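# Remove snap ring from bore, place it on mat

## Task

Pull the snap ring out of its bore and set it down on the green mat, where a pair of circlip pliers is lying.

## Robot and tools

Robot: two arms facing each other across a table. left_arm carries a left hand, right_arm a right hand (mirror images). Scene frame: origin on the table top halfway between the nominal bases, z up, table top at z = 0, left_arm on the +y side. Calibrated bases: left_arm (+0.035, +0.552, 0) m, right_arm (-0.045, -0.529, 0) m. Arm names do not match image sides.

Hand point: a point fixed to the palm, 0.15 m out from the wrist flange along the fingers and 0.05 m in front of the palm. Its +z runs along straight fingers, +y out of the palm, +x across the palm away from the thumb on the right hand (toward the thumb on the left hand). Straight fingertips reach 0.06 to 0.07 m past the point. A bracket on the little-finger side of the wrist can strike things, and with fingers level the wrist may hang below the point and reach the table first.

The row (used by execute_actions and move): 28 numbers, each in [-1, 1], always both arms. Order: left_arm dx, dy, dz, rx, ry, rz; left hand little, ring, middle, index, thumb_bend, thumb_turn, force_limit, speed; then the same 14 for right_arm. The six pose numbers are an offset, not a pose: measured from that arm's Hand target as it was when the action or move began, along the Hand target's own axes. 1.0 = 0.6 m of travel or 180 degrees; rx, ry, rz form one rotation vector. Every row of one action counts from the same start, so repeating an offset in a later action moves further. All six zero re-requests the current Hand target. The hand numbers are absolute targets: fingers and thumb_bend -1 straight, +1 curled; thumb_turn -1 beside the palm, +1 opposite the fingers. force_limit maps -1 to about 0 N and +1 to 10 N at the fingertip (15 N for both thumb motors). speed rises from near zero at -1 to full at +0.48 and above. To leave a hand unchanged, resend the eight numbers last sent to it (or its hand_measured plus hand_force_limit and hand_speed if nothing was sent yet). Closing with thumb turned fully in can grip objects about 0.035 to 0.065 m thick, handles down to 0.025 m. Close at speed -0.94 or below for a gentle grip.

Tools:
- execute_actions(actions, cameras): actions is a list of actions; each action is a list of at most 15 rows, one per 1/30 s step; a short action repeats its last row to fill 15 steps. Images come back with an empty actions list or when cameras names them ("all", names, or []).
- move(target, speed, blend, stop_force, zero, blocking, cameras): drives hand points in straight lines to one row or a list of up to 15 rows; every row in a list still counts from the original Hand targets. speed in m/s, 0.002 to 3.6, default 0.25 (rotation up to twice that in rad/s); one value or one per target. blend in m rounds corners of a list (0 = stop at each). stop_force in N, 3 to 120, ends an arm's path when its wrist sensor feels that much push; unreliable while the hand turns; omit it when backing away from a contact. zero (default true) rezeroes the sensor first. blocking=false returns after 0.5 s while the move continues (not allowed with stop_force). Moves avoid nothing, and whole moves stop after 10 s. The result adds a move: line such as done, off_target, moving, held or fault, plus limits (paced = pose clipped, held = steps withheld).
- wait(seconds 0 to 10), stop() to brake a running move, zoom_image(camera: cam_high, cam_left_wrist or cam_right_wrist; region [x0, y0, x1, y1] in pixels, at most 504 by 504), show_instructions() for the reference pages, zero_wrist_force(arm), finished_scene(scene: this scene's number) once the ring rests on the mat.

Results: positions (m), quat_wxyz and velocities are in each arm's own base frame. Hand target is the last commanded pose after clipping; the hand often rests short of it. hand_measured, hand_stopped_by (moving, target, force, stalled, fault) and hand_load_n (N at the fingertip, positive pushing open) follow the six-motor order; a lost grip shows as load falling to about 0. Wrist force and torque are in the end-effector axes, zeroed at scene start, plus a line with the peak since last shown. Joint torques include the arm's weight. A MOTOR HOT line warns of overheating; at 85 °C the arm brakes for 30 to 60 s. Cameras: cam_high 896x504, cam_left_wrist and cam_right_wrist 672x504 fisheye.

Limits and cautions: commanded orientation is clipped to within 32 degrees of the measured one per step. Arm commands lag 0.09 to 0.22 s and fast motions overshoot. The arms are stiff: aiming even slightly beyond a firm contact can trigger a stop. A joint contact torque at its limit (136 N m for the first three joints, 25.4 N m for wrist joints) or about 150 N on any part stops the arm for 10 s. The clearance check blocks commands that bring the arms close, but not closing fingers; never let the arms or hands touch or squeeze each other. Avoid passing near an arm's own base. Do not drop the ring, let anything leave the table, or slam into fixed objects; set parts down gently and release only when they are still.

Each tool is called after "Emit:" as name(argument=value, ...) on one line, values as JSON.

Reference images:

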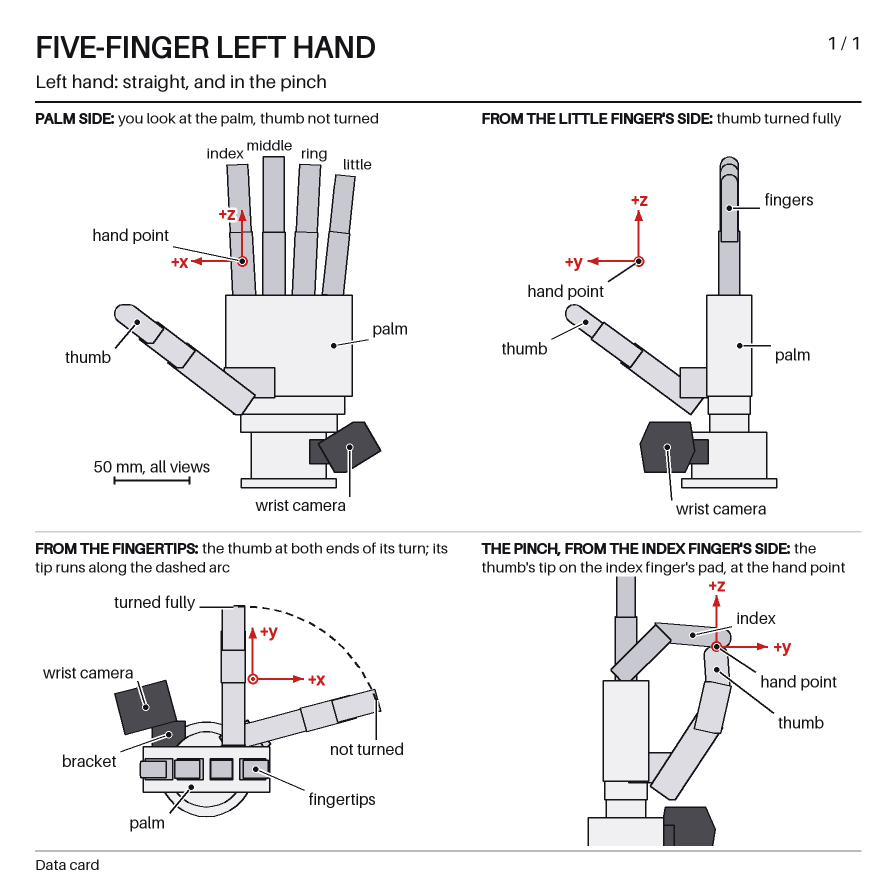

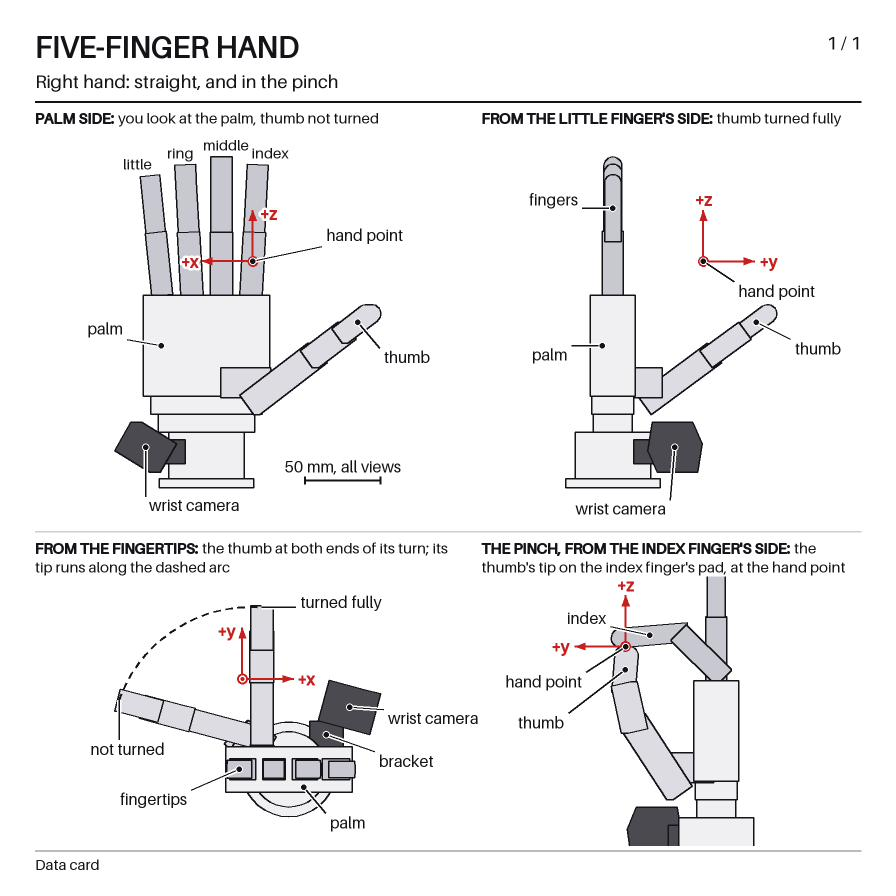

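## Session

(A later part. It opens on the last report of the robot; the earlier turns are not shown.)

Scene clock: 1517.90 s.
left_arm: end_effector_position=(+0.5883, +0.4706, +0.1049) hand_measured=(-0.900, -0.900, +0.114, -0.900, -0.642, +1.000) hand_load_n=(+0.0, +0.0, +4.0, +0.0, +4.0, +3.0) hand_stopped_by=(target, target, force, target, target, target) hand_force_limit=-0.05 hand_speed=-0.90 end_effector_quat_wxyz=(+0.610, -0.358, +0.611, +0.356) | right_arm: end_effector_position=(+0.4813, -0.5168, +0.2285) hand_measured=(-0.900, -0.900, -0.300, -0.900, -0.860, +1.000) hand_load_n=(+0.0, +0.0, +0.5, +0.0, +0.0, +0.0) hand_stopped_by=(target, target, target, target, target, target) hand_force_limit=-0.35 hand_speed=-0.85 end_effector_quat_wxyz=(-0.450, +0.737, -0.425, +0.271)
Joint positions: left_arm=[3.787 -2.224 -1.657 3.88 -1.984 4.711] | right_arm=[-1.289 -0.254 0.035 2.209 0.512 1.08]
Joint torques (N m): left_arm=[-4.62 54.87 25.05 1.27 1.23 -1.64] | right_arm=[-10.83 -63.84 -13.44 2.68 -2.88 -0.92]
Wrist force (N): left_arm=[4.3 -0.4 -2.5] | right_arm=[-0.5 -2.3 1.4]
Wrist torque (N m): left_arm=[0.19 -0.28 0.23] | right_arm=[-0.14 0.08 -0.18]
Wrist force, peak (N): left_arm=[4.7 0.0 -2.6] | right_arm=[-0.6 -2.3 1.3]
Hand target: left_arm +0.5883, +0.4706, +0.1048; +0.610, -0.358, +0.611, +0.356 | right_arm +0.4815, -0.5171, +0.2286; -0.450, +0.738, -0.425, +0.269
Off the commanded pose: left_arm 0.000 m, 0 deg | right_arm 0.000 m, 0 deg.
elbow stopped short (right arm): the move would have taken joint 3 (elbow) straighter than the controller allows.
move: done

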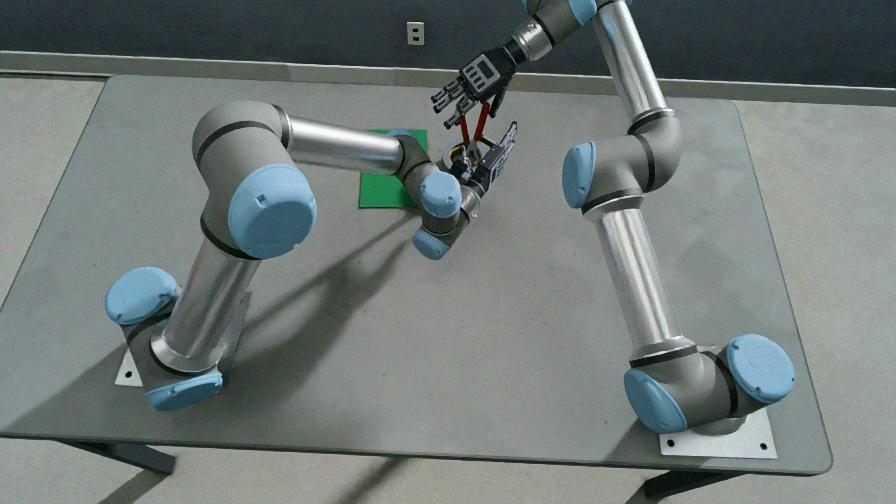

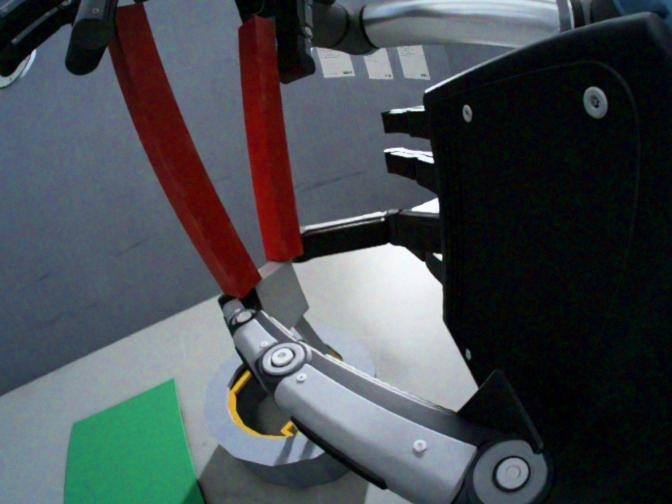

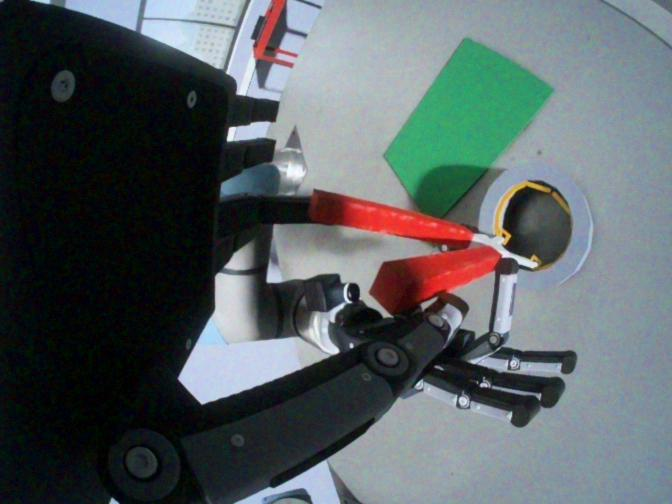

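Emit:
move(target=[0, 0.0038, -0.003, 0, 0, 0, -0.9, -0.9, 0.48, -0.9, -0.64, 1, -0.05, -0.9, 0.002, -0.002, 0.0038, 0, 0, 0, -0.9, -0.9, -0.3, -0.9, -0.86, 1, -0.35, -0.85], speed=0.02)

Emit:
move(target=[0.012, 0, 0, 0, 0, 0, -0.9, -0.9, 0.48, -0.9, -0.64, 1, -0.05, -0.9, 0, 0, 0, 0, 0, 0, -0.9, -0.9, -0.3, -0.9, -0.86, 1, -0.35, -0.85], speed=0.005, stop_force=3, cameras=["all"])

Emit:
zoom_image(camera="cam_right_wrist", region=[490, 220, 550, 280])

Emit:
zoom_image(camera="cam_left_wrist", region=[260, 390, 320, 450])

Scene clock: 1546.23 s.
left_arm: end_effector_position=(+0.5854, +0.4702, +0.1048) hand_measured=(-0.900, -0.900, +0.114, -0.900, -0.642, +1.000) hand_load_n=(+0.0, +0.0, +4.0, +0.0, +4.5, +3.0) hand_stopped_by=(target, target, force, target, target, target) hand_force_limit=-0.05 hand_speed=-0.90 end_effector_quat_wxyz=(+0.610, -0.358, +0.611, +0.356) | right_arm: end_effector_position=(+0.4839, -0.5162, +0.2285) hand_measured=(-0.900, -0.900, -0.300, -0.900, -0.860, +1.000) hand_load_n=(+0.0, +0.0, +0.5, +0.0, +0.0, +0.0) hand_stopped_by=(target, target, target, target, target, target) hand_force_limit=-0.35 hand_speed=-0.85 end_effector_quat_wxyz=(-0.451, +0.736, -0.425, +0.273)
Joint positions: left_arm=[3.789 -2.219 -1.666 3.884 -1.981 4.711] | right_arm=[-1.286 -0.254 0.035 2.2 0.506 1.088]
Joint torques (N m): left_arm=[3.01 53.38 20.56 3.51 0.95 -1.54] | right_arm=[6.65 -67.42 -13.47 2.43 -1.67 1.1]
Wrist force (N): left_arm=[4.4 -0.2 -2.7] | right_arm=[-0.9 -2.1 1.4]
Wrist torque (N m): left_arm=[0.23 -0.31 0.25] | right_arm=[-0.13 0.14 -0.19]
Wrist force, peak (N): left_arm=[4.7 -0.5 -2.7] | right_arm=[-0.5 -2.5 1.5]
Hand target: left_arm +0.5854, +0.4702, +0.1048; +0.610, -0.358, +0.611, +0.356 | right_arm +0.4843, -0.5169, +0.2287; -0.450, +0.738, -0.425, +0.269
Off the commanded pose: left_arm 0.000 m, 0 deg | right_arm 0.001 m, 0 deg.
elbow stopped short (right arm): the move would have taken joint 3 (elbow) straighter than the controller allows.
move: done

Scene clock: 1548.00 s.
left_arm: end_effector_position=(+0.5854, +0.4702, +0.1026) hand_measured=(-0.900, -0.900, +0.114, -0.900, -0.642, +1.000) hand_load_n=(+0.0, +0.0, +4.0, +0.0, +5.0, +0.5) hand_stopped_by=(target, target, force, target, target, target) hand_force_limit=-0.05 hand_speed=-0.90 end_effector_quat_wxyz=(+0.610, -0.358, +0.611, +0.356) | right_arm: end_effector_position=(+0.4838, -0.5162, +0.2285) hand_measured=(-0.900, -0.900, -0.300, -0.900, -0.860, +1.000) hand_load_n=(+0.0, +0.0, +0.5, +0.0, +0.0, +0.0) hand_stopped_by=(target, target, target, target, target, target) hand_force_limit=-0.35 hand_speed=-0.85 end_effector_quat_wxyz=(-0.451, +0.736, -0.425, +0.273)
Joint positions: left_arm=[3.789 -2.223 -1.667 3.889 -1.981 4.711] | right_arm=[-1.286 -0.254 0.035 2.2 0.507 1.087]
Joint torques (N m): left_arm=[0.08 58.62 25.38 -0.27 0.2 -1.45] | right_arm=[-11.07 -66.31 -13.05 4.43 0.54 -1.54]
Wrist force (N): left_arm=[1.3 -0.6 -2.9] | right_arm=[-0.5 -1.9 1.1]
Wrist torque (N m): left_arm=[0.14 -0.23 0.30] | right_arm=[-0.12 0.11 -0.17]
Wrist force, peak (N): left_arm=[4.2 -0.3 -2.7] | right_arm=[-0.6 -2.2 1.8]
Hand target: left_arm +0.5854, +0.4702, +0.1026; +0.610, -0.358, +0.611, +0.356 (not the last commanded pose) | right_arm +0.4843, -0.5169, +0.2287; -0.450, +0.738, -0.425, +0.269
Off the commanded pose: left_arm 0.005 m, 0 deg | right_arm 0.001 m, 0 deg.
elbow stopped short (right arm): the move would have taken joint 3 (elbow) straighter than the controller allows.
move: contact (left_arm)

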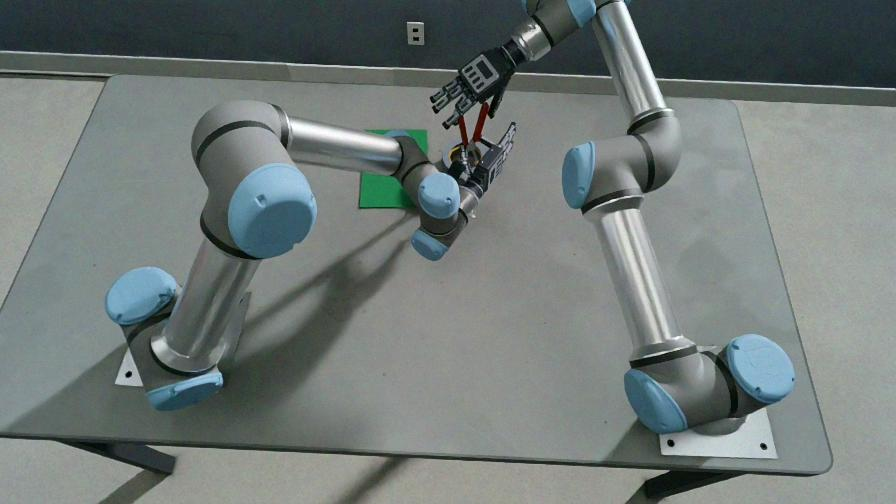

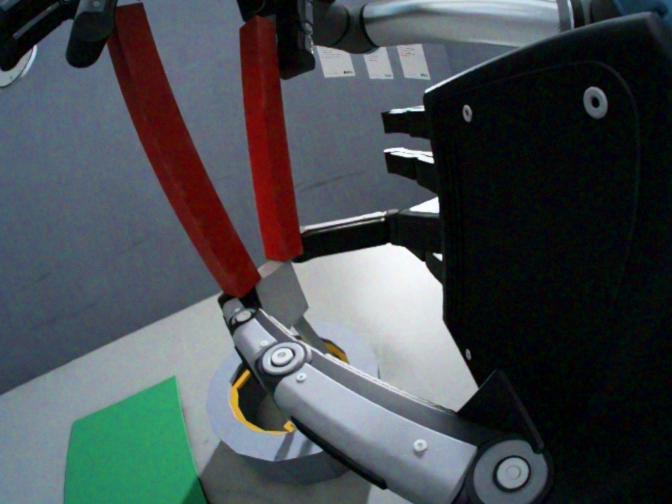

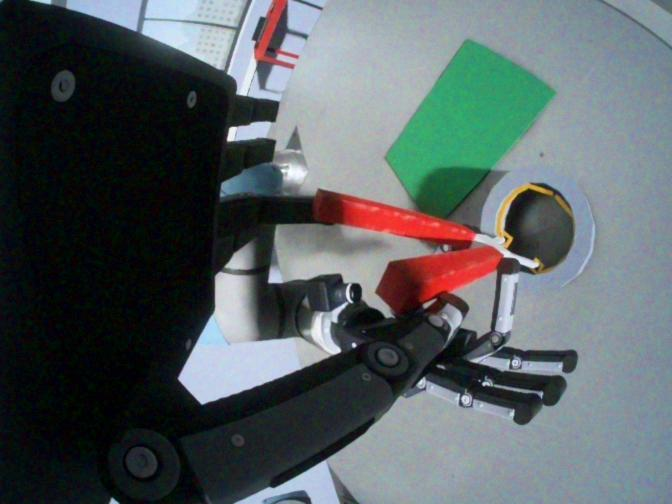

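Scaled by 8.400 from the camera's 672x504 image, which has a finer 960x720 frame.

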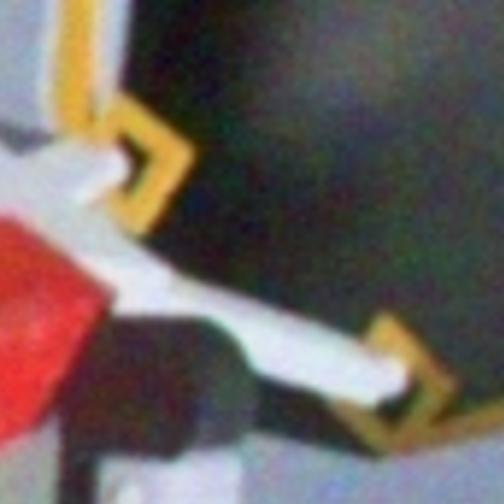

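Scaled by 8.400 from the camera's 672x504 image, which has a finer 960x720 frame.

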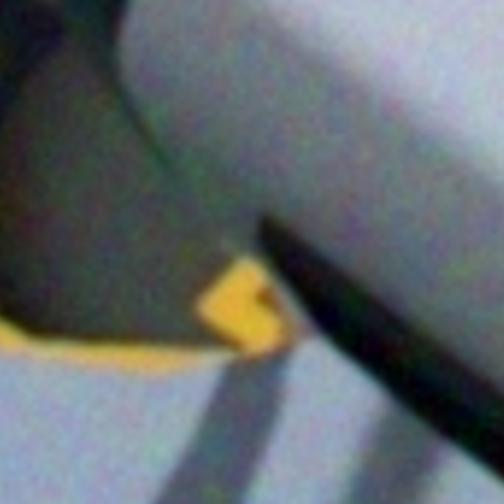

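Emit:
execute_actions(actions=[], cameras=["all"])

Emit:
zoom_image(camera="cam_right_wrist", region=[490, 220, 550, 280])

Scene clock: 1571.77 s.
left_arm: end_effector_position=(+0.5854, +0.4702, +0.1026) hand_measured=(-0.900, -0.900, +0.114, -0.900, -0.642, +1.000) hand_load_n=(+0.0, +0.0, +4.5, +0.0, +5.0, +0.5) hand_stopped_by=(target, target, force, target, target, target) hand_force_limit=-0.05 hand_speed=-0.90 end_effector_quat_wxyz=(+0.610, -0.358, +0.611, +0.356) | right_arm: end_effector_position=(+0.4838, -0.5162, +0.2285) hand_measured=(-0.900, -0.900, -0.300, -0.900, -0.860, +1.000) hand_load_n=(+0.0, +0.0, +0.5, +0.0, +0.0, +0.0) hand_stopped_by=(target, target, target, target, target, target) hand_force_limit=-0.35 hand_speed=-0.85 end_effector_quat_wxyz=(-0.451, +0.736, -0.425, +0.273)
Joint positions: left_arm=[3.789 -2.223 -1.667 3.889 -1.981 4.711] | right_arm=[-1.286 -0.254 0.035 2.2 0.507 1.087]
Joint velocities: within noise
Joint torques (N m): left_arm=[7.64 58.54 24.9 1.46 1.46 -1.38] | right_arm=[-10.93 -65.4 -13.43 4.34 0.54 -1.52]
Wrist force (N): left_arm=[1.7 -0.3 -3.2] | right_arm=[-0.3 -1.9 1.5]
Wrist torque (N m): left_arm=[0.21 -0.30 0.32] | right_arm=[-0.15 0.07 -0.16]
Wrist force, peak (N): left_arm=[1.3 -0.4 -3.5] | right_arm=[-0.4 -2.2 1.7]
Hand target: left_arm +0.5854, +0.4702, +0.1026; +0.610, -0.358, +0.611, +0.356 (not the last commanded pose) | right_arm +0.4843, -0.5169, +0.2287; -0.450, +0.738, -0.425, +0.269
Off the commanded pose: left_arm 0.005 m, 0 deg | right_arm 0.001 m, 0 deg.

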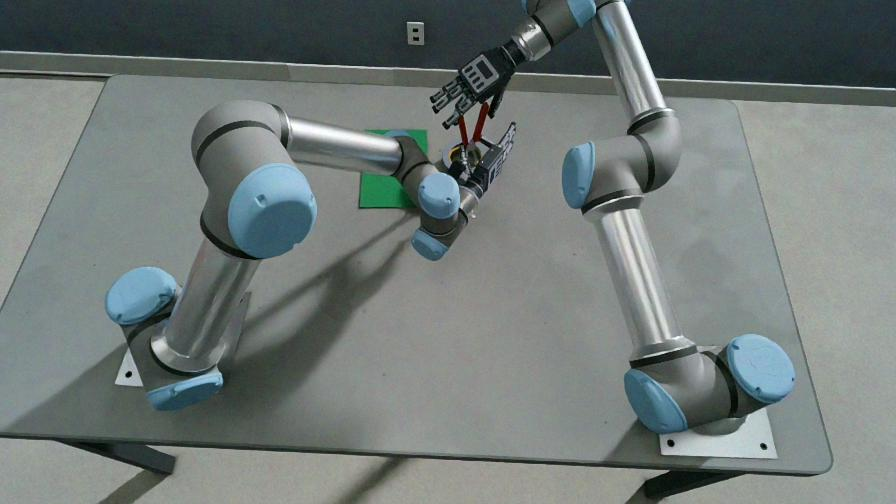

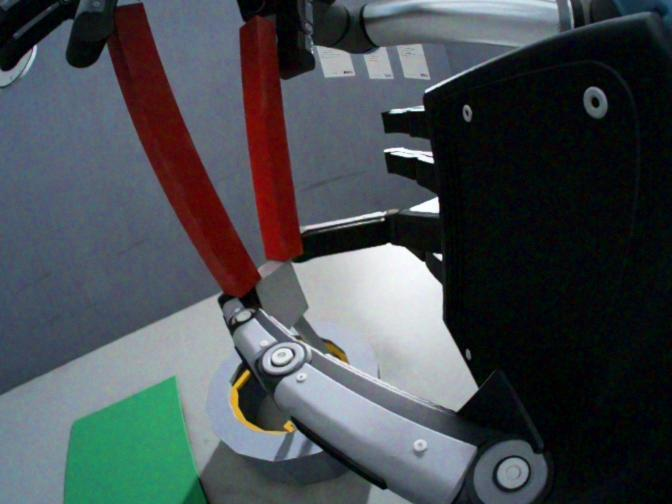

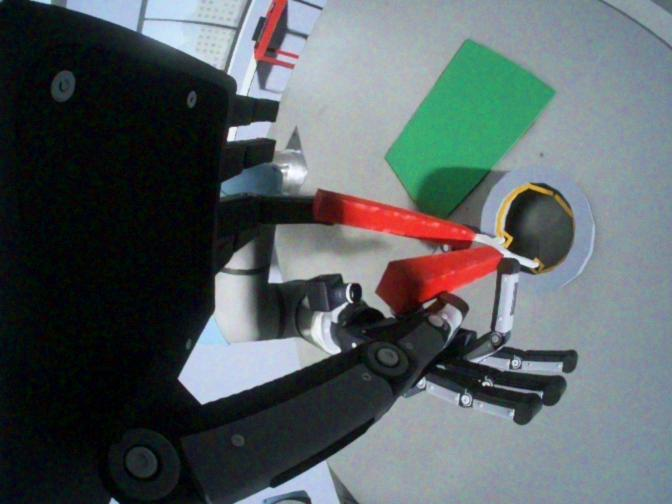

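Scaled by 8.400 from the camera's 672x504 image, which has a finer 960x720 frame.

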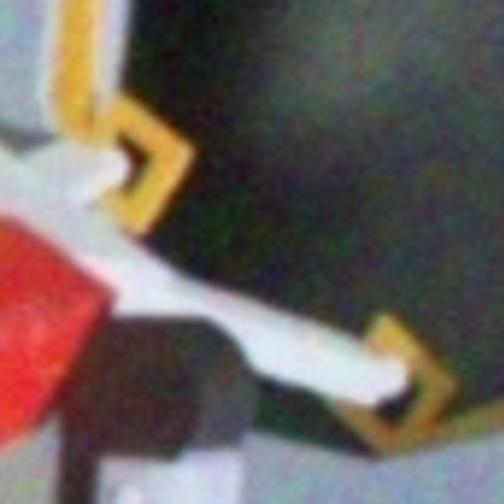

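Emit:
zoom_image(camera="cam_left_wrist", region=[210, 290, 390, 470])

Scaled by 2.800 from the camera's 672x504 image, which has a finer 960x720 frame.

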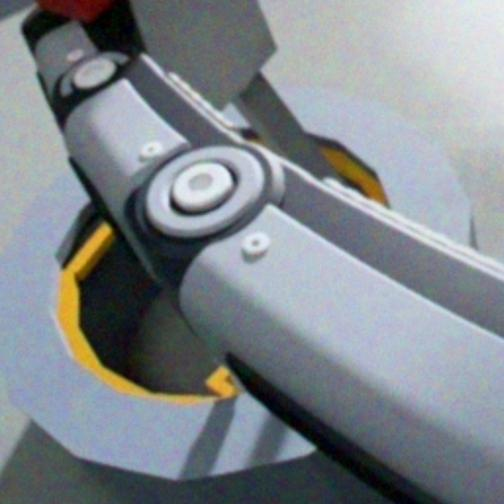

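Emit:
move(target=[-0.0035,-0.0017,-0.0021,0.0139,0,0,-0.9,-0.9,0.48,-0.9,-0.64,1,-0.05,-0.9,0,0,0,0,0,0,-0.9,-0.9,-0.3,-0.9,-0.86,1,-0.35,-0.85], speed=0.01, cameras=["cam_right_wrist"])

Emit:
zoom_image(camera="cam_right_wrist", region=[490, 220, 550, 280])

Scene clock: 1615.87 s.
left_arm: end_effector_position=(+0.5857, +0.4686, +0.1047) hand_measured=(-0.900, -0.900, +0.114, -0.900, -0.642, +1.000) hand_load_n=(+0.0, +0.0, +4.0, +0.0, +4.5, +3.0) hand_stopped_by=(target, target, force, target, target, target) hand_force_limit=-0.05 hand_speed=-0.90 end_effector_quat_wxyz=(+0.618, -0.344, +0.618, +0.343) | right_arm: end_effector_position=(+0.4838, -0.5162, +0.2285) hand_measured=(-0.900, -0.900, -0.300, -0.900, -0.860, +1.000) hand_load_n=(+0.0, +0.0, +0.5, +0.0, +0.0, +0.0) hand_stopped_by=(target, target, target, target, target, target) hand_force_limit=-0.35 hand_speed=-0.85 end_effector_quat_wxyz=(-0.451, +0.736, -0.425, +0.273)
Joint positions: left_arm=[3.804 -2.203 -1.696 3.899 -1.923 4.711] | right_arm=[-1.286 -0.254 0.035 2.2 0.507 1.087]
Joint torques (N m): left_arm=[2.21 53.59 15.61 4.23 -1.52 1.61] | right_arm=[-11.31 -63.38 -14.16 4.2 0.53 -1.46]
Wrist force (N): left_arm=[4.4 -0.2 -2.3] | right_arm=[-0.8 -2.2 1.5]
Wrist torque (N m): left_arm=[0.22 -0.27 0.24] | right_arm=[-0.13 0.12 -0.19]
Wrist force, peak (N): left_arm=[4.8 -0.3 -2.9] | right_arm=[-0.3 -2.5 1.6]
Hand target: left_arm +0.5857, +0.4686, +0.1047; +0.618, -0.344, +0.618, +0.343 | right_arm +0.4843, -0.5169, +0.2287; -0.450, +0.738, -0.425, +0.269
Off the commanded pose: left_arm 0.000 m, 0 deg | right_arm 0.001 m, 0 deg.
elbow stopped short (right arm): the move would have taken joint 3 (elbow) straighter than the controller allows.
move: done
Images, in order (width x height): cam_right_wrist 672x504.

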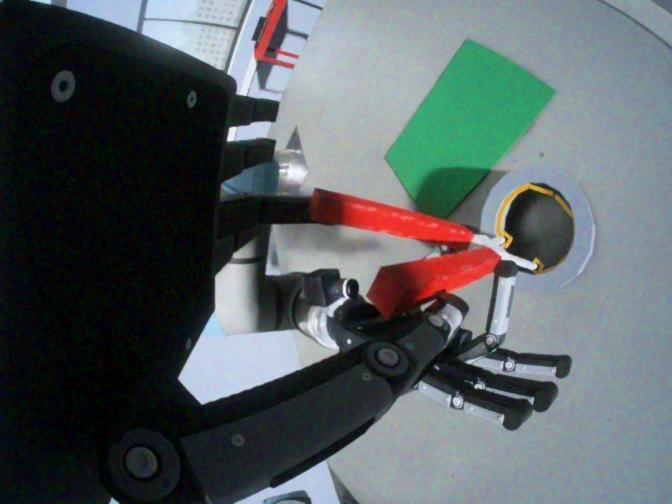

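Scaled by 8.400 from the camera's 672x504 image, which has a finer 960x720 frame.

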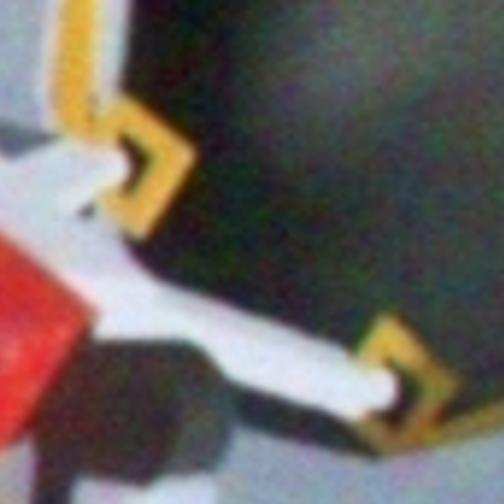

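Emit:
move(target=[0.0117,0,0,0,0,0,-0.9,-0.9,0.48,-0.9,-0.64,1,-0.05,-0.9,0,0,0,0,0,0,-0.9,-0.9,-0.3,-0.9,-0.86,1,-0.35,-0.85], speed=0.005, stop_force=3, cameras=["cam_right_wrist"])

Emit:
zoom_image(camera="cam_right_wrist", region=[490, 220, 550, 280])

Scene clock: 1621.20 s.
left_arm: end_effector_position=(+0.5857, +0.4686, +0.1026) hand_measured=(-0.900, -0.900, +0.114, -0.900, -0.642, +1.000) hand_load_n=(+0.0, +0.0, +4.0, +0.0, +4.5, +0.5) hand_stopped_by=(target, target, force, target, target, target) hand_force_limit=-0.05 hand_speed=-0.90 end_effector_quat_wxyz=(+0.618, -0.344, +0.618, +0.343) | right_arm: end_effector_position=(+0.4838, -0.5162, +0.2285) hand_measured=(-0.900, -0.900, -0.300, -0.900, -0.860, +1.000) hand_load_n=(+0.0, +0.0, +0.5, +0.0, +0.0, +0.0) hand_stopped_by=(target, target, target, target, target, target) hand_force_limit=-0.35 hand_speed=-0.85 end_effector_quat_wxyz=(-0.451, +0.736, -0.425, +0.273)
Joint positions: left_arm=[3.804 -2.207 -1.697 3.903 -1.923 4.711] | right_arm=[-1.286 -0.254 0.035 2.2 0.507 1.087]
Joint torques (N m): left_arm=[-6.45 58.95 25.46 -0.11 -2.01 1.49] | right_arm=[-11.37 -61.44 -14.35 4.05 0.43 -1.42]
Wrist force (N): left_arm=[1.5 -0.4 -3.0] | right_arm=[-0.5 -1.9 1.5]
Wrist torque (N m): left_arm=[0.18 -0.26 0.30] | right_arm=[-0.14 0.09 -0.17]
Wrist force, peak (N): left_arm=[4.9 -0.5 -2.6] | right_arm=[-0.2 -2.7 1.4]
Hand target: left_arm +0.5857, +0.4686, +0.1026; +0.618, -0.344, +0.618, +0.343 (not the last commanded pose) | right_arm +0.4843, -0.5169, +0.2287; -0.450, +0.738, -0.425, +0.269
Off the commanded pose: left_arm 0.005 m, 0 deg | right_arm 0.001 m, 0 deg.
elbow stopped short (right arm): the move would have taken joint 3 (elbow) straighter than the controller allows.
move: contact (left_arm)
Images, in order (width x height): cam_right_wrist 672x504.

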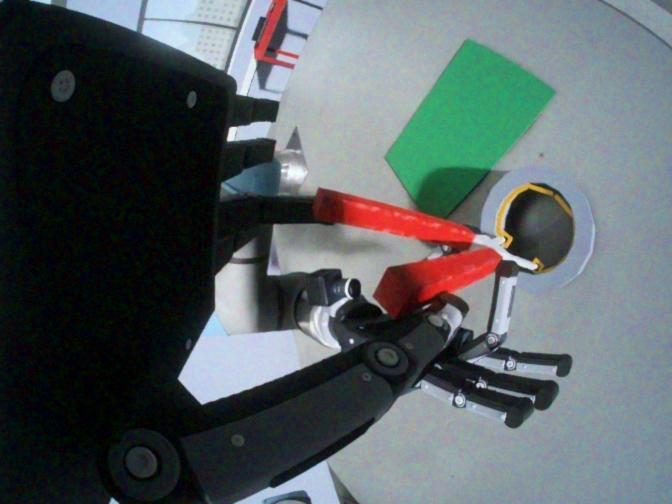

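Scaled by 8.400 from the camera's 672x504 image, which has a finer 960x720 frame.

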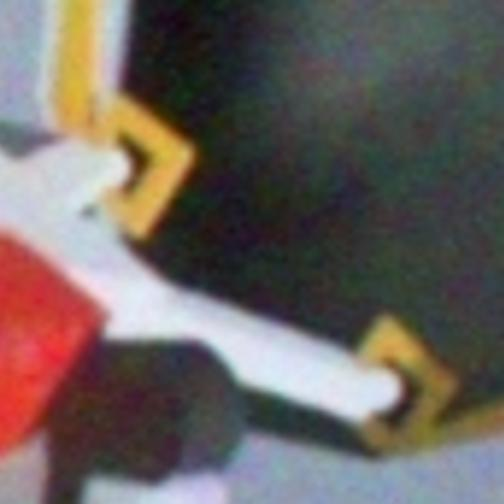

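Emit:
zoom_image(camera="cam_right_wrist", region=[525, 252, 549, 276])

Emit:
zoom_image(camera="cam_right_wrist", region=[492, 226, 516, 250])

Scaled by 21.000 from the camera's 672x504 image, which has a finer 960x720 frame.

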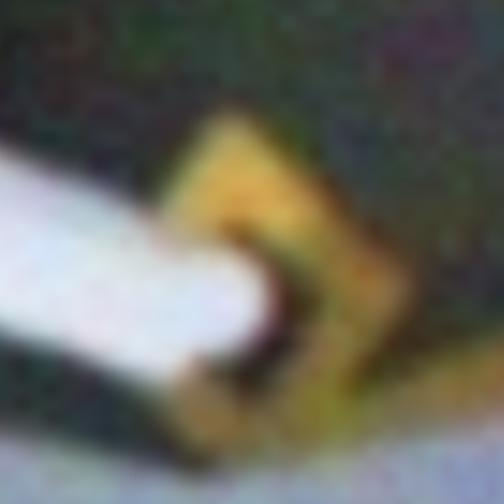

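Scaled by 21.000 from the camera's 672x504 image, which has a finer 960x720 frame.

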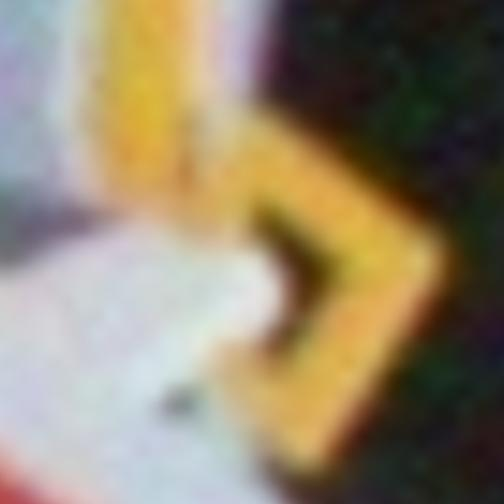

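Emit:
move(target=[-0.02,0,0,0,0,0,-0.9,-0.9,0.48,-0.9,-0.64,1,-0.05,-0.9,0,0,0,0,0,0,-0.9,-0.9,-0.3,-0.9,-0.86,1,-0.35,-0.85], speed=0.03, cameras=["cam_right_wrist"])

Emit:
zoom_image(camera="cam_right_wrist", region=[485, 220, 545, 280])

Emit:
zoom_image(camera="cam_right_wrist", region=[520, 248, 544, 272])

Emit:
zoom_image(camera="cam_right_wrist", region=[488, 224, 512, 248])

Scene clock: 1648.97 s.
left_arm: end_effector_position=(+0.5857, +0.4686, +0.1148) hand_measured=(-0.900, -0.900, +0.114, -0.900, -0.642, +1.000) hand_load_n=(+0.0, +0.0, +4.0, +0.0, +4.0, +2.5) hand_stopped_by=(target, target, force, target, target, target) hand_force_limit=-0.05 hand_speed=-0.90 end_effector_quat_wxyz=(+0.618, -0.344, +0.618, +0.343) | right_arm: end_effector_position=(+0.4838, -0.5162, +0.2285) hand_measured=(-0.900, -0.900, -0.300, -0.900, -0.860, +1.000) hand_load_n=(+0.0, +0.0, +0.5, +0.0, +0.0, +0.0) hand_stopped_by=(target, target, target, target, target, target) hand_force_limit=-0.35 hand_speed=-0.85 end_effector_quat_wxyz=(-0.451, +0.736, -0.425, +0.273)
Joint positions: left_arm=[3.804 -2.187 -1.691 3.878 -1.923 4.711] | right_arm=[-1.286 -0.254 0.035 2.2 0.507 1.087]
Joint torques (N m): left_arm=[0.07 32.83 17.9 4.44 -0.34 1.45] | right_arm=[-10.88 -59.77 -15.01 4 0.44 -1.31]
Wrist force (N): left_arm=[4.2 -0.4 -2.1] | right_arm=[-0.8 -2.4 1.3]
Wrist torque (N m): left_arm=[0.18 -0.24 0.24] | right_arm=[-0.14 0.12 -0.20]
Wrist force, peak (N): left_arm=[4.7 -0.6 -2.5] | right_arm=[-0.4 -2.7 1.2]
Hand target: left_arm +0.5857, +0.4686, +0.1146; +0.618, -0.344, +0.618, +0.343 | right_arm +0.4843, -0.5169, +0.2287; -0.450, +0.738, -0.425, +0.269
Off the commanded pose: left_arm 0.000 m, 0 deg | right_arm 0.001 m, 0 deg.
elbow stopped short (right arm): the move would have taken joint 3 (elbow) straighter than the controller allows.
move: done
Images, in order (width x height): cam_right_wrist 672x504.

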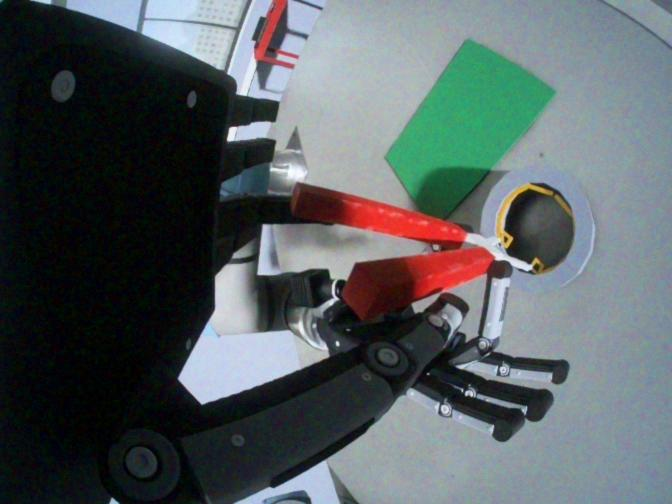

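Scaled by 8.400 from the camera's 672x504 image, which has a finer 960x720 frame.

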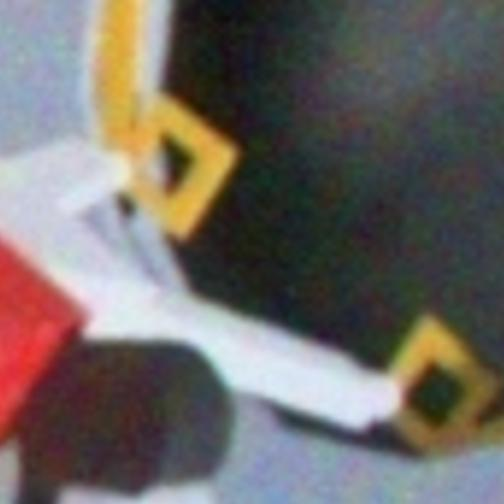

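Scaled by 21.000 from the camera's 672x504 image, which has a finer 960x720 frame.

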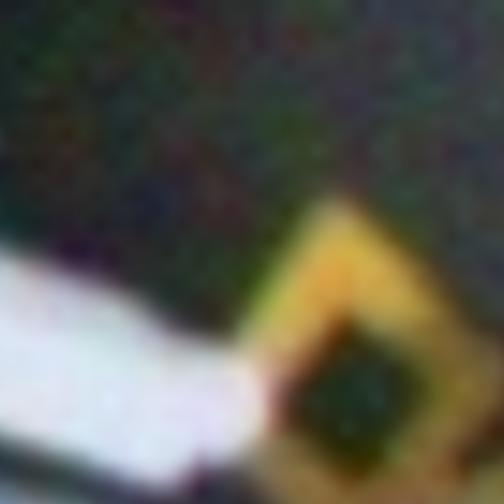

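Scaled by 21.000 from the camera's 672x504 image, which has a finer 960x720 frame.

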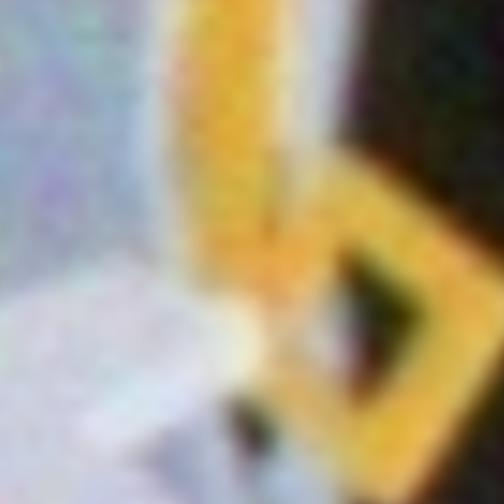

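Emit:
move(target=[0.0167,0.0002,0.0023,0.0067,0,0,-0.9,-0.9,0.48,-0.9,-0.64,1,-0.05,-0.9,0,0,0,0,0,0,-0.9,-0.9,-0.3,-0.9,-0.86,1,-0.35,-0.85], speed=0.02, cameras=["cam_right_wrist"])

Emit:
zoom_image(camera="cam_right_wrist", region=[525, 252, 549, 276])

Emit:
zoom_image(camera="cam_right_wrist", region=[492, 226, 516, 250])

Scene clock: 1661.40 s.
left_arm: end_effector_position=(+0.5863, +0.4699, +0.1043) hand_measured=(-0.900, -0.900, +0.114, -0.900, -0.642, +1.000) hand_load_n=(+0.0, +0.0, +3.5, +0.0, +4.0, +3.5) hand_stopped_by=(target, target, force, target, target, target) hand_force_limit=-0.05 hand_speed=-0.90 end_effector_quat_wxyz=(+0.622, -0.338, +0.622, +0.336) end_effector_velocity=(-0.002, +0.000, +0.000) end_effector_angular_velocity=(-0.001, +0.002, +0.006) | right_arm: end_effector_position=(+0.4838, -0.5162, +0.2285) hand_measured=(-0.900, -0.900, -0.300, -0.900, -0.860, +1.000) hand_load_n=(+0.0, +0.0, +0.0, +0.0, +0.5, +0.0) hand_stopped_by=(target, target, target, target, target, target) hand_force_limit=-0.35 hand_speed=-0.85 end_effector_quat_wxyz=(-0.451, +0.736, -0.425, +0.273)
Joint positions: left_arm=[3.813 -2.199 -1.706 3.904 -1.892 4.711] | right_arm=[-1.286 -0.254 0.035 2.2 0.507 1.087]
Joint velocities: left_arm=[0 0 0 -0.002 -0.006 0] | right_arm=[within noise]
Joint torques (N m): left_arm=[-6.18 53.52 25.68 0.49 -1.7 -0.64] | right_arm=[-10.83 -58.74 -15.33 3.88 0.27 -1.44]
Wrist force (N): left_arm=[4.0 -0.1 -2.9] | right_arm=[-0.8 -1.6 1.0]
Wrist torque (N m): left_arm=[0.20 -0.30 0.23] | right_arm=[-0.11 0.13 -0.18]
Wrist force, peak (N): left_arm=[4.6 0.1 -2.7] | right_arm=[-0.6 -2.3 1.4]
Hand target: left_arm +0.5863, +0.4699, +0.1046; +0.622, -0.338, +0.622, +0.336 | right_arm +0.4843, -0.5169, +0.2287; -0.450, +0.738, -0.425, +0.269
Off the commanded pose: left_arm 0.000 m, 0 deg | right_arm 0.001 m, 0 deg.
elbow stopped short (right arm): the move would have taken joint 3 (elbow) straighter than the controller allows.
move: done
Images, in order (width x height): cam_right_wrist 672x504.

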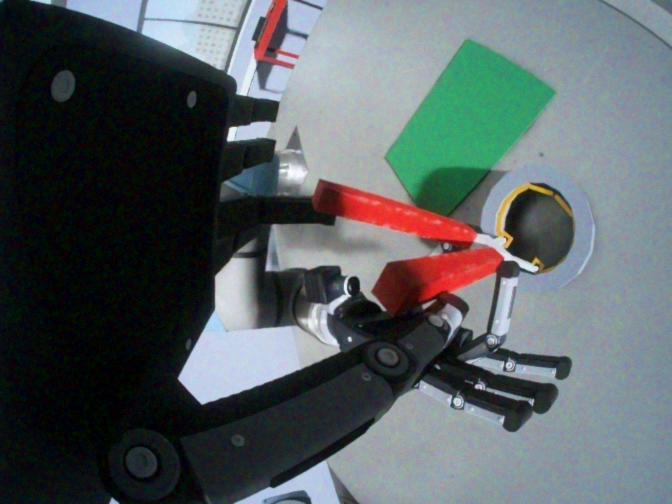

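Scaled by 21.000 from the camera's 672x504 image, which has a finer 960x720 frame.

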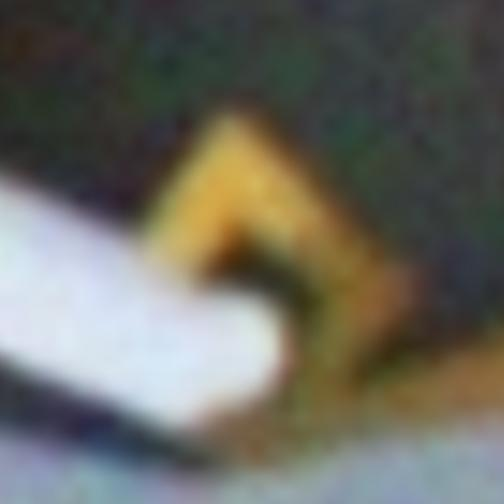

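Scaled by 21.000 from the camera's 672x504 image, which has a finer 960x720 frame.

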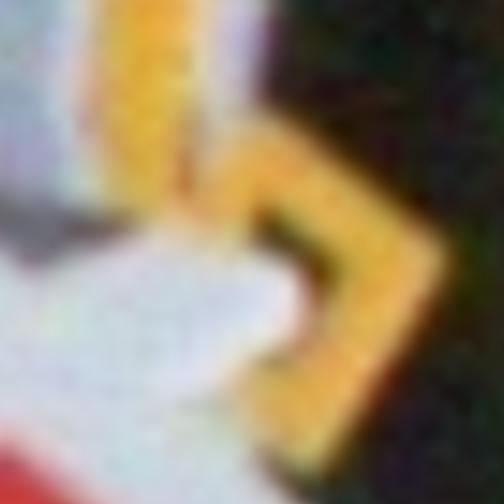

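Emit:
move(target=[0,0.0024,0,-0.0028,0,0,-0.9,-0.9,0.48,-0.9,-0.64,1,-0.05,-0.9,0,0,0,0,0,0,-0.9,-0.9,-0.3,-0.9,-0.86,1,-0.35,-0.85], speed=0.01, cameras=["cam_right_wrist"])

Emit:
zoom_image(camera="cam_right_wrist", region=[525, 252, 549, 276])

Emit:
zoom_image(camera="cam_right_wrist", region=[492, 226, 516, 250])

Scene clock: 1672.60 s.
left_arm: end_effector_position=(+0.5851, +0.4707, +0.1046) hand_measured=(-0.900, -0.900, +0.114, -0.900, -0.642, +1.000) hand_load_n=(+0.0, +0.0, +3.5, +0.0, +4.5, +4.0) hand_stopped_by=(target, target, force, target, target, target) hand_force_limit=-0.05 hand_speed=-0.90 end_effector_quat_wxyz=(+0.620, -0.340, +0.620, +0.339) | right_arm: end_effector_position=(+0.4838, -0.5162, +0.2285) hand_measured=(-0.900, -0.900, -0.300, -0.900, -0.860, +1.000) hand_load_n=(+0.0, +0.0, +0.0, +0.0, +0.0, +0.0) hand_stopped_by=(target, target, target, target, target, target) hand_force_limit=-0.35 hand_speed=-0.85 end_effector_quat_wxyz=(-0.451, +0.736, -0.425, +0.273)
Joint positions: left_arm=[3.812 -2.2 -1.703 3.902 -1.903 4.711] | right_arm=[-1.286 -0.254 0.035 2.2 0.507 1.087]
Joint torques (N m): left_arm=[-5.81 34.99 22.34 0.44 0.24 1.44] | right_arm=[-11 -56.96 -15.52 3.82 0.27 -1.28]
Wrist force (N): left_arm=[3.9 0.1 -2.9] | right_arm=[-0.3 -1.8 0.8]
Wrist torque (N m): left_arm=[0.22 -0.29 0.20] | right_arm=[-0.13 0.06 -0.15]
Wrist force, peak (N): left_arm=[4.2 -0.2 -3.5] | right_arm=[-0.6 -1.9 1.4]
Hand target: left_arm +0.5851, +0.4706, +0.1046; +0.620, -0.340, +0.620, +0.339 | right_arm +0.4843, -0.5169, +0.2287; -0.450, +0.738, -0.425, +0.269
Off the commanded pose: left_arm 0.000 m, 0 deg | right_arm 0.001 m, 0 deg.
elbow stopped short (right arm): the move would have taken joint 3 (elbow) straighter than the controller allows.
move: done
Images, in order (width x height): cam_right_wrist 672x504.

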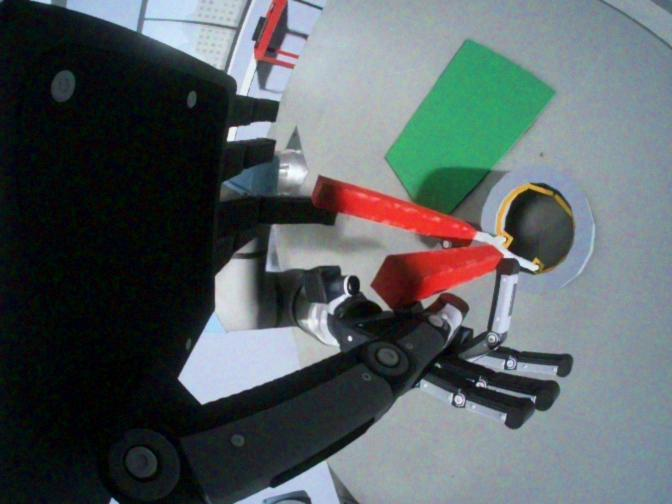

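Scaled by 21.000 from the camera's 672x504 image, which has a finer 960x720 frame.

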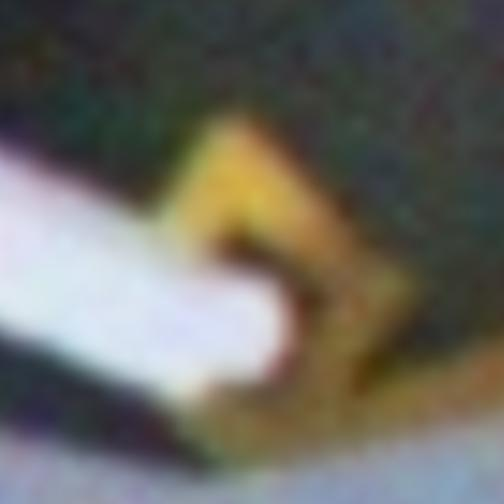

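Scaled by 21.000 from the camera's 672x504 image, which has a finer 960x720 frame.

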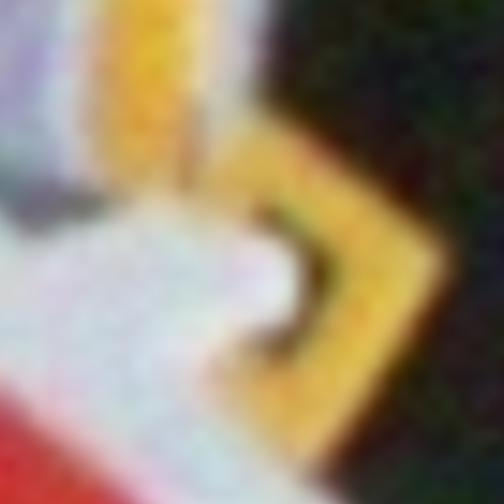

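Emit:
move(target=[0,0.0004,0.0005,-0.0033,0,0,-0.9,-0.9,0.48,-0.9,-0.64,1,-0.05,-0.9,0,0,0,0,0,0,-0.9,-0.9,-0.3,-0.9,-0.86,1,-0.35,-0.85], speed=0.01)

Emit:
move(target=[0.015,0,0,0,0,0,-0.9,-0.9,0.48,-0.9,-0.64,1,-0.05,-0.9,0,0,0,0,0,0,-0.9,-0.9,-0.3,-0.9,-0.86,1,-0.35,-0.85], speed=0.005, stop_force=3, cameras=["cam_right_wrist"])

Emit:
zoom_image(camera="cam_right_wrist", region=[525, 252, 549, 276])

Emit:
zoom_image(camera="cam_right_wrist", region=[492, 226, 516, 250])

Scene clock: 1679.80 s.
left_arm: end_effector_position=(+0.5851, +0.4710, +0.1046) hand_measured=(-0.900, -0.900, +0.114, -0.900, -0.642, +1.000) hand_load_n=(+0.0, +0.0, +3.5, +0.0, +4.0, +4.0) hand_stopped_by=(target, target, force, target, target, target) hand_force_limit=-0.05 hand_speed=-0.90 end_effector_quat_wxyz=(+0.618, -0.344, +0.618, +0.342) | right_arm: end_effector_position=(+0.4838, -0.5162, +0.2285) hand_measured=(-0.900, -0.900, -0.300, -0.900, -0.860, +1.000) hand_load_n=(+0.0, +0.0, +0.0, +0.0, +0.0, +0.0) hand_stopped_by=(target, target, target, target, target, target) hand_force_limit=-0.35 hand_speed=-0.85 end_effector_quat_wxyz=(-0.451, +0.736, -0.425, +0.273)
Joint positions: left_arm=[3.809 -2.204 -1.696 3.899 -1.917 4.711] | right_arm=[-1.286 -0.254 0.035 2.2 0.507 1.087]
Joint torques (N m): left_arm=[-2.53 39.17 18.39 0.6 1.04 -0.92] | right_arm=[-10.83 -55.71 -15.98 3.78 0.18 -1.29]
Wrist force (N): left_arm=[4.2 -0.1 -3.1] | right_arm=[-0.5 -1.4 0.8]
Wrist torque (N m): left_arm=[0.19 -0.35 0.23] | right_arm=[-0.09 0.09 -0.16]
Wrist force, peak (N): left_arm=[4.4 -0.4 -3.3] | right_arm=[-0.5 -2.1 1.2]
Hand target: left_arm +0.5851, +0.4710, +0.1046; +0.618, -0.344, +0.618, +0.342 | right_arm +0.4843, -0.5169, +0.2287; -0.450, +0.738, -0.425, +0.269
Off the commanded pose: left_arm 0.000 m, 0 deg | right_arm 0.001 m, 0 deg.
elbow stopped short (right arm): the move would have taken joint 3 (elbow) straighter than the controller allows.
move: done

Scene clock: 1682.23 s.
left_arm: end_effector_position=(+0.5851, +0.4710, +0.0955) hand_measured=(-0.900, -0.900, +0.114, -0.900, -0.642, +1.000) hand_load_n=(+0.0, +0.0, +3.0, +0.0, +4.0, +4.0) hand_stopped_by=(target, target, force, target, target, target) hand_force_limit=-0.05 hand_speed=-0.90 end_effector_quat_wxyz=(+0.618, -0.344, +0.618, +0.342) | right_arm: end_effector_position=(+0.4838, -0.5162, +0.2285) hand_measured=(-0.900, -0.900, -0.300, -0.900, -0.860, +1.000) hand_load_n=(+0.0, +0.0, +0.0, +0.0, +0.0, +0.0) hand_stopped_by=(target, target, target, target, target, target) hand_force_limit=-0.35 hand_speed=-0.85 end_effector_quat_wxyz=(-0.451, +0.736, -0.425, +0.273)
Joint positions: left_arm=[3.809 -2.219 -1.7 3.918 -1.916 4.711] | right_arm=[-1.286 -0.254 0.035 2.2 0.507 1.087]
Joint torques (N m): left_arm=[3.32 51.8 11.43 1.32 -0.51 -1.46] | right_arm=[-11.34 -54.58 -15.85 3.68 0.13 -1.12]
Wrist force (N): left_arm=[3.9 -0.2 -3.2] | right_arm=[-0.7 -1.3 0.9]
Wrist torque (N m): left_arm=[0.20 -0.30 0.20] | right_arm=[-0.07 0.12 -0.16]
Wrist force, peak (N): left_arm=[4.4 -0.1 -3.1] | right_arm=[-0.9 -1.9 0.8]
Hand target: left_arm +0.5851, +0.4710, +0.0956; +0.618, -0.344, +0.618, +0.342 | right_arm +0.4843, -0.5169, +0.2287; -0.450, +0.738, -0.425, +0.269
Off the commanded pose: left_arm 0.000 m, 0 deg | right_arm 0.001 m, 0 deg.
elbow stopped short (right arm): the move would have taken joint 3 (elbow) straighter than the controller allows.
move: done
Images, in order (width x height): cam_right_wrist 672x504.

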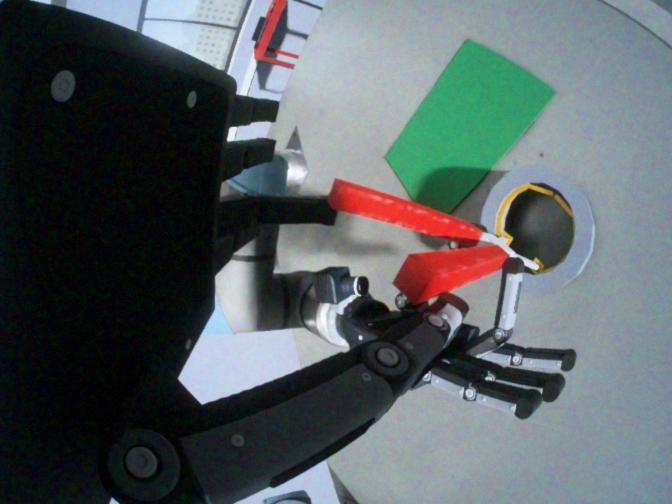

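Scaled by 21.000 from the camera's 672x504 image, which has a finer 960x720 frame.

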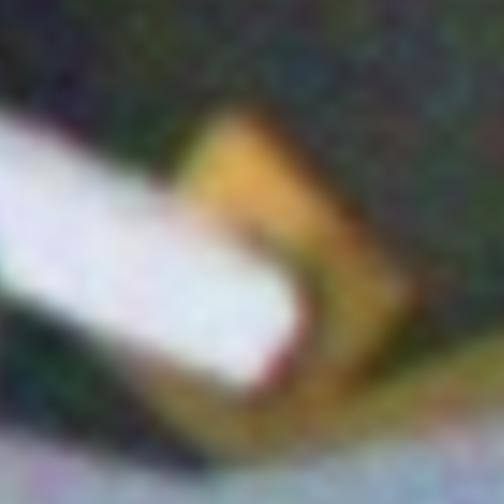

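Scaled by 21.000 from the camera's 672x504 image, which has a finer 960x720 frame.

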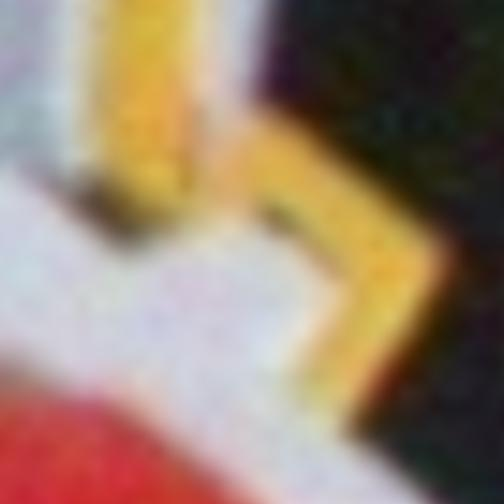

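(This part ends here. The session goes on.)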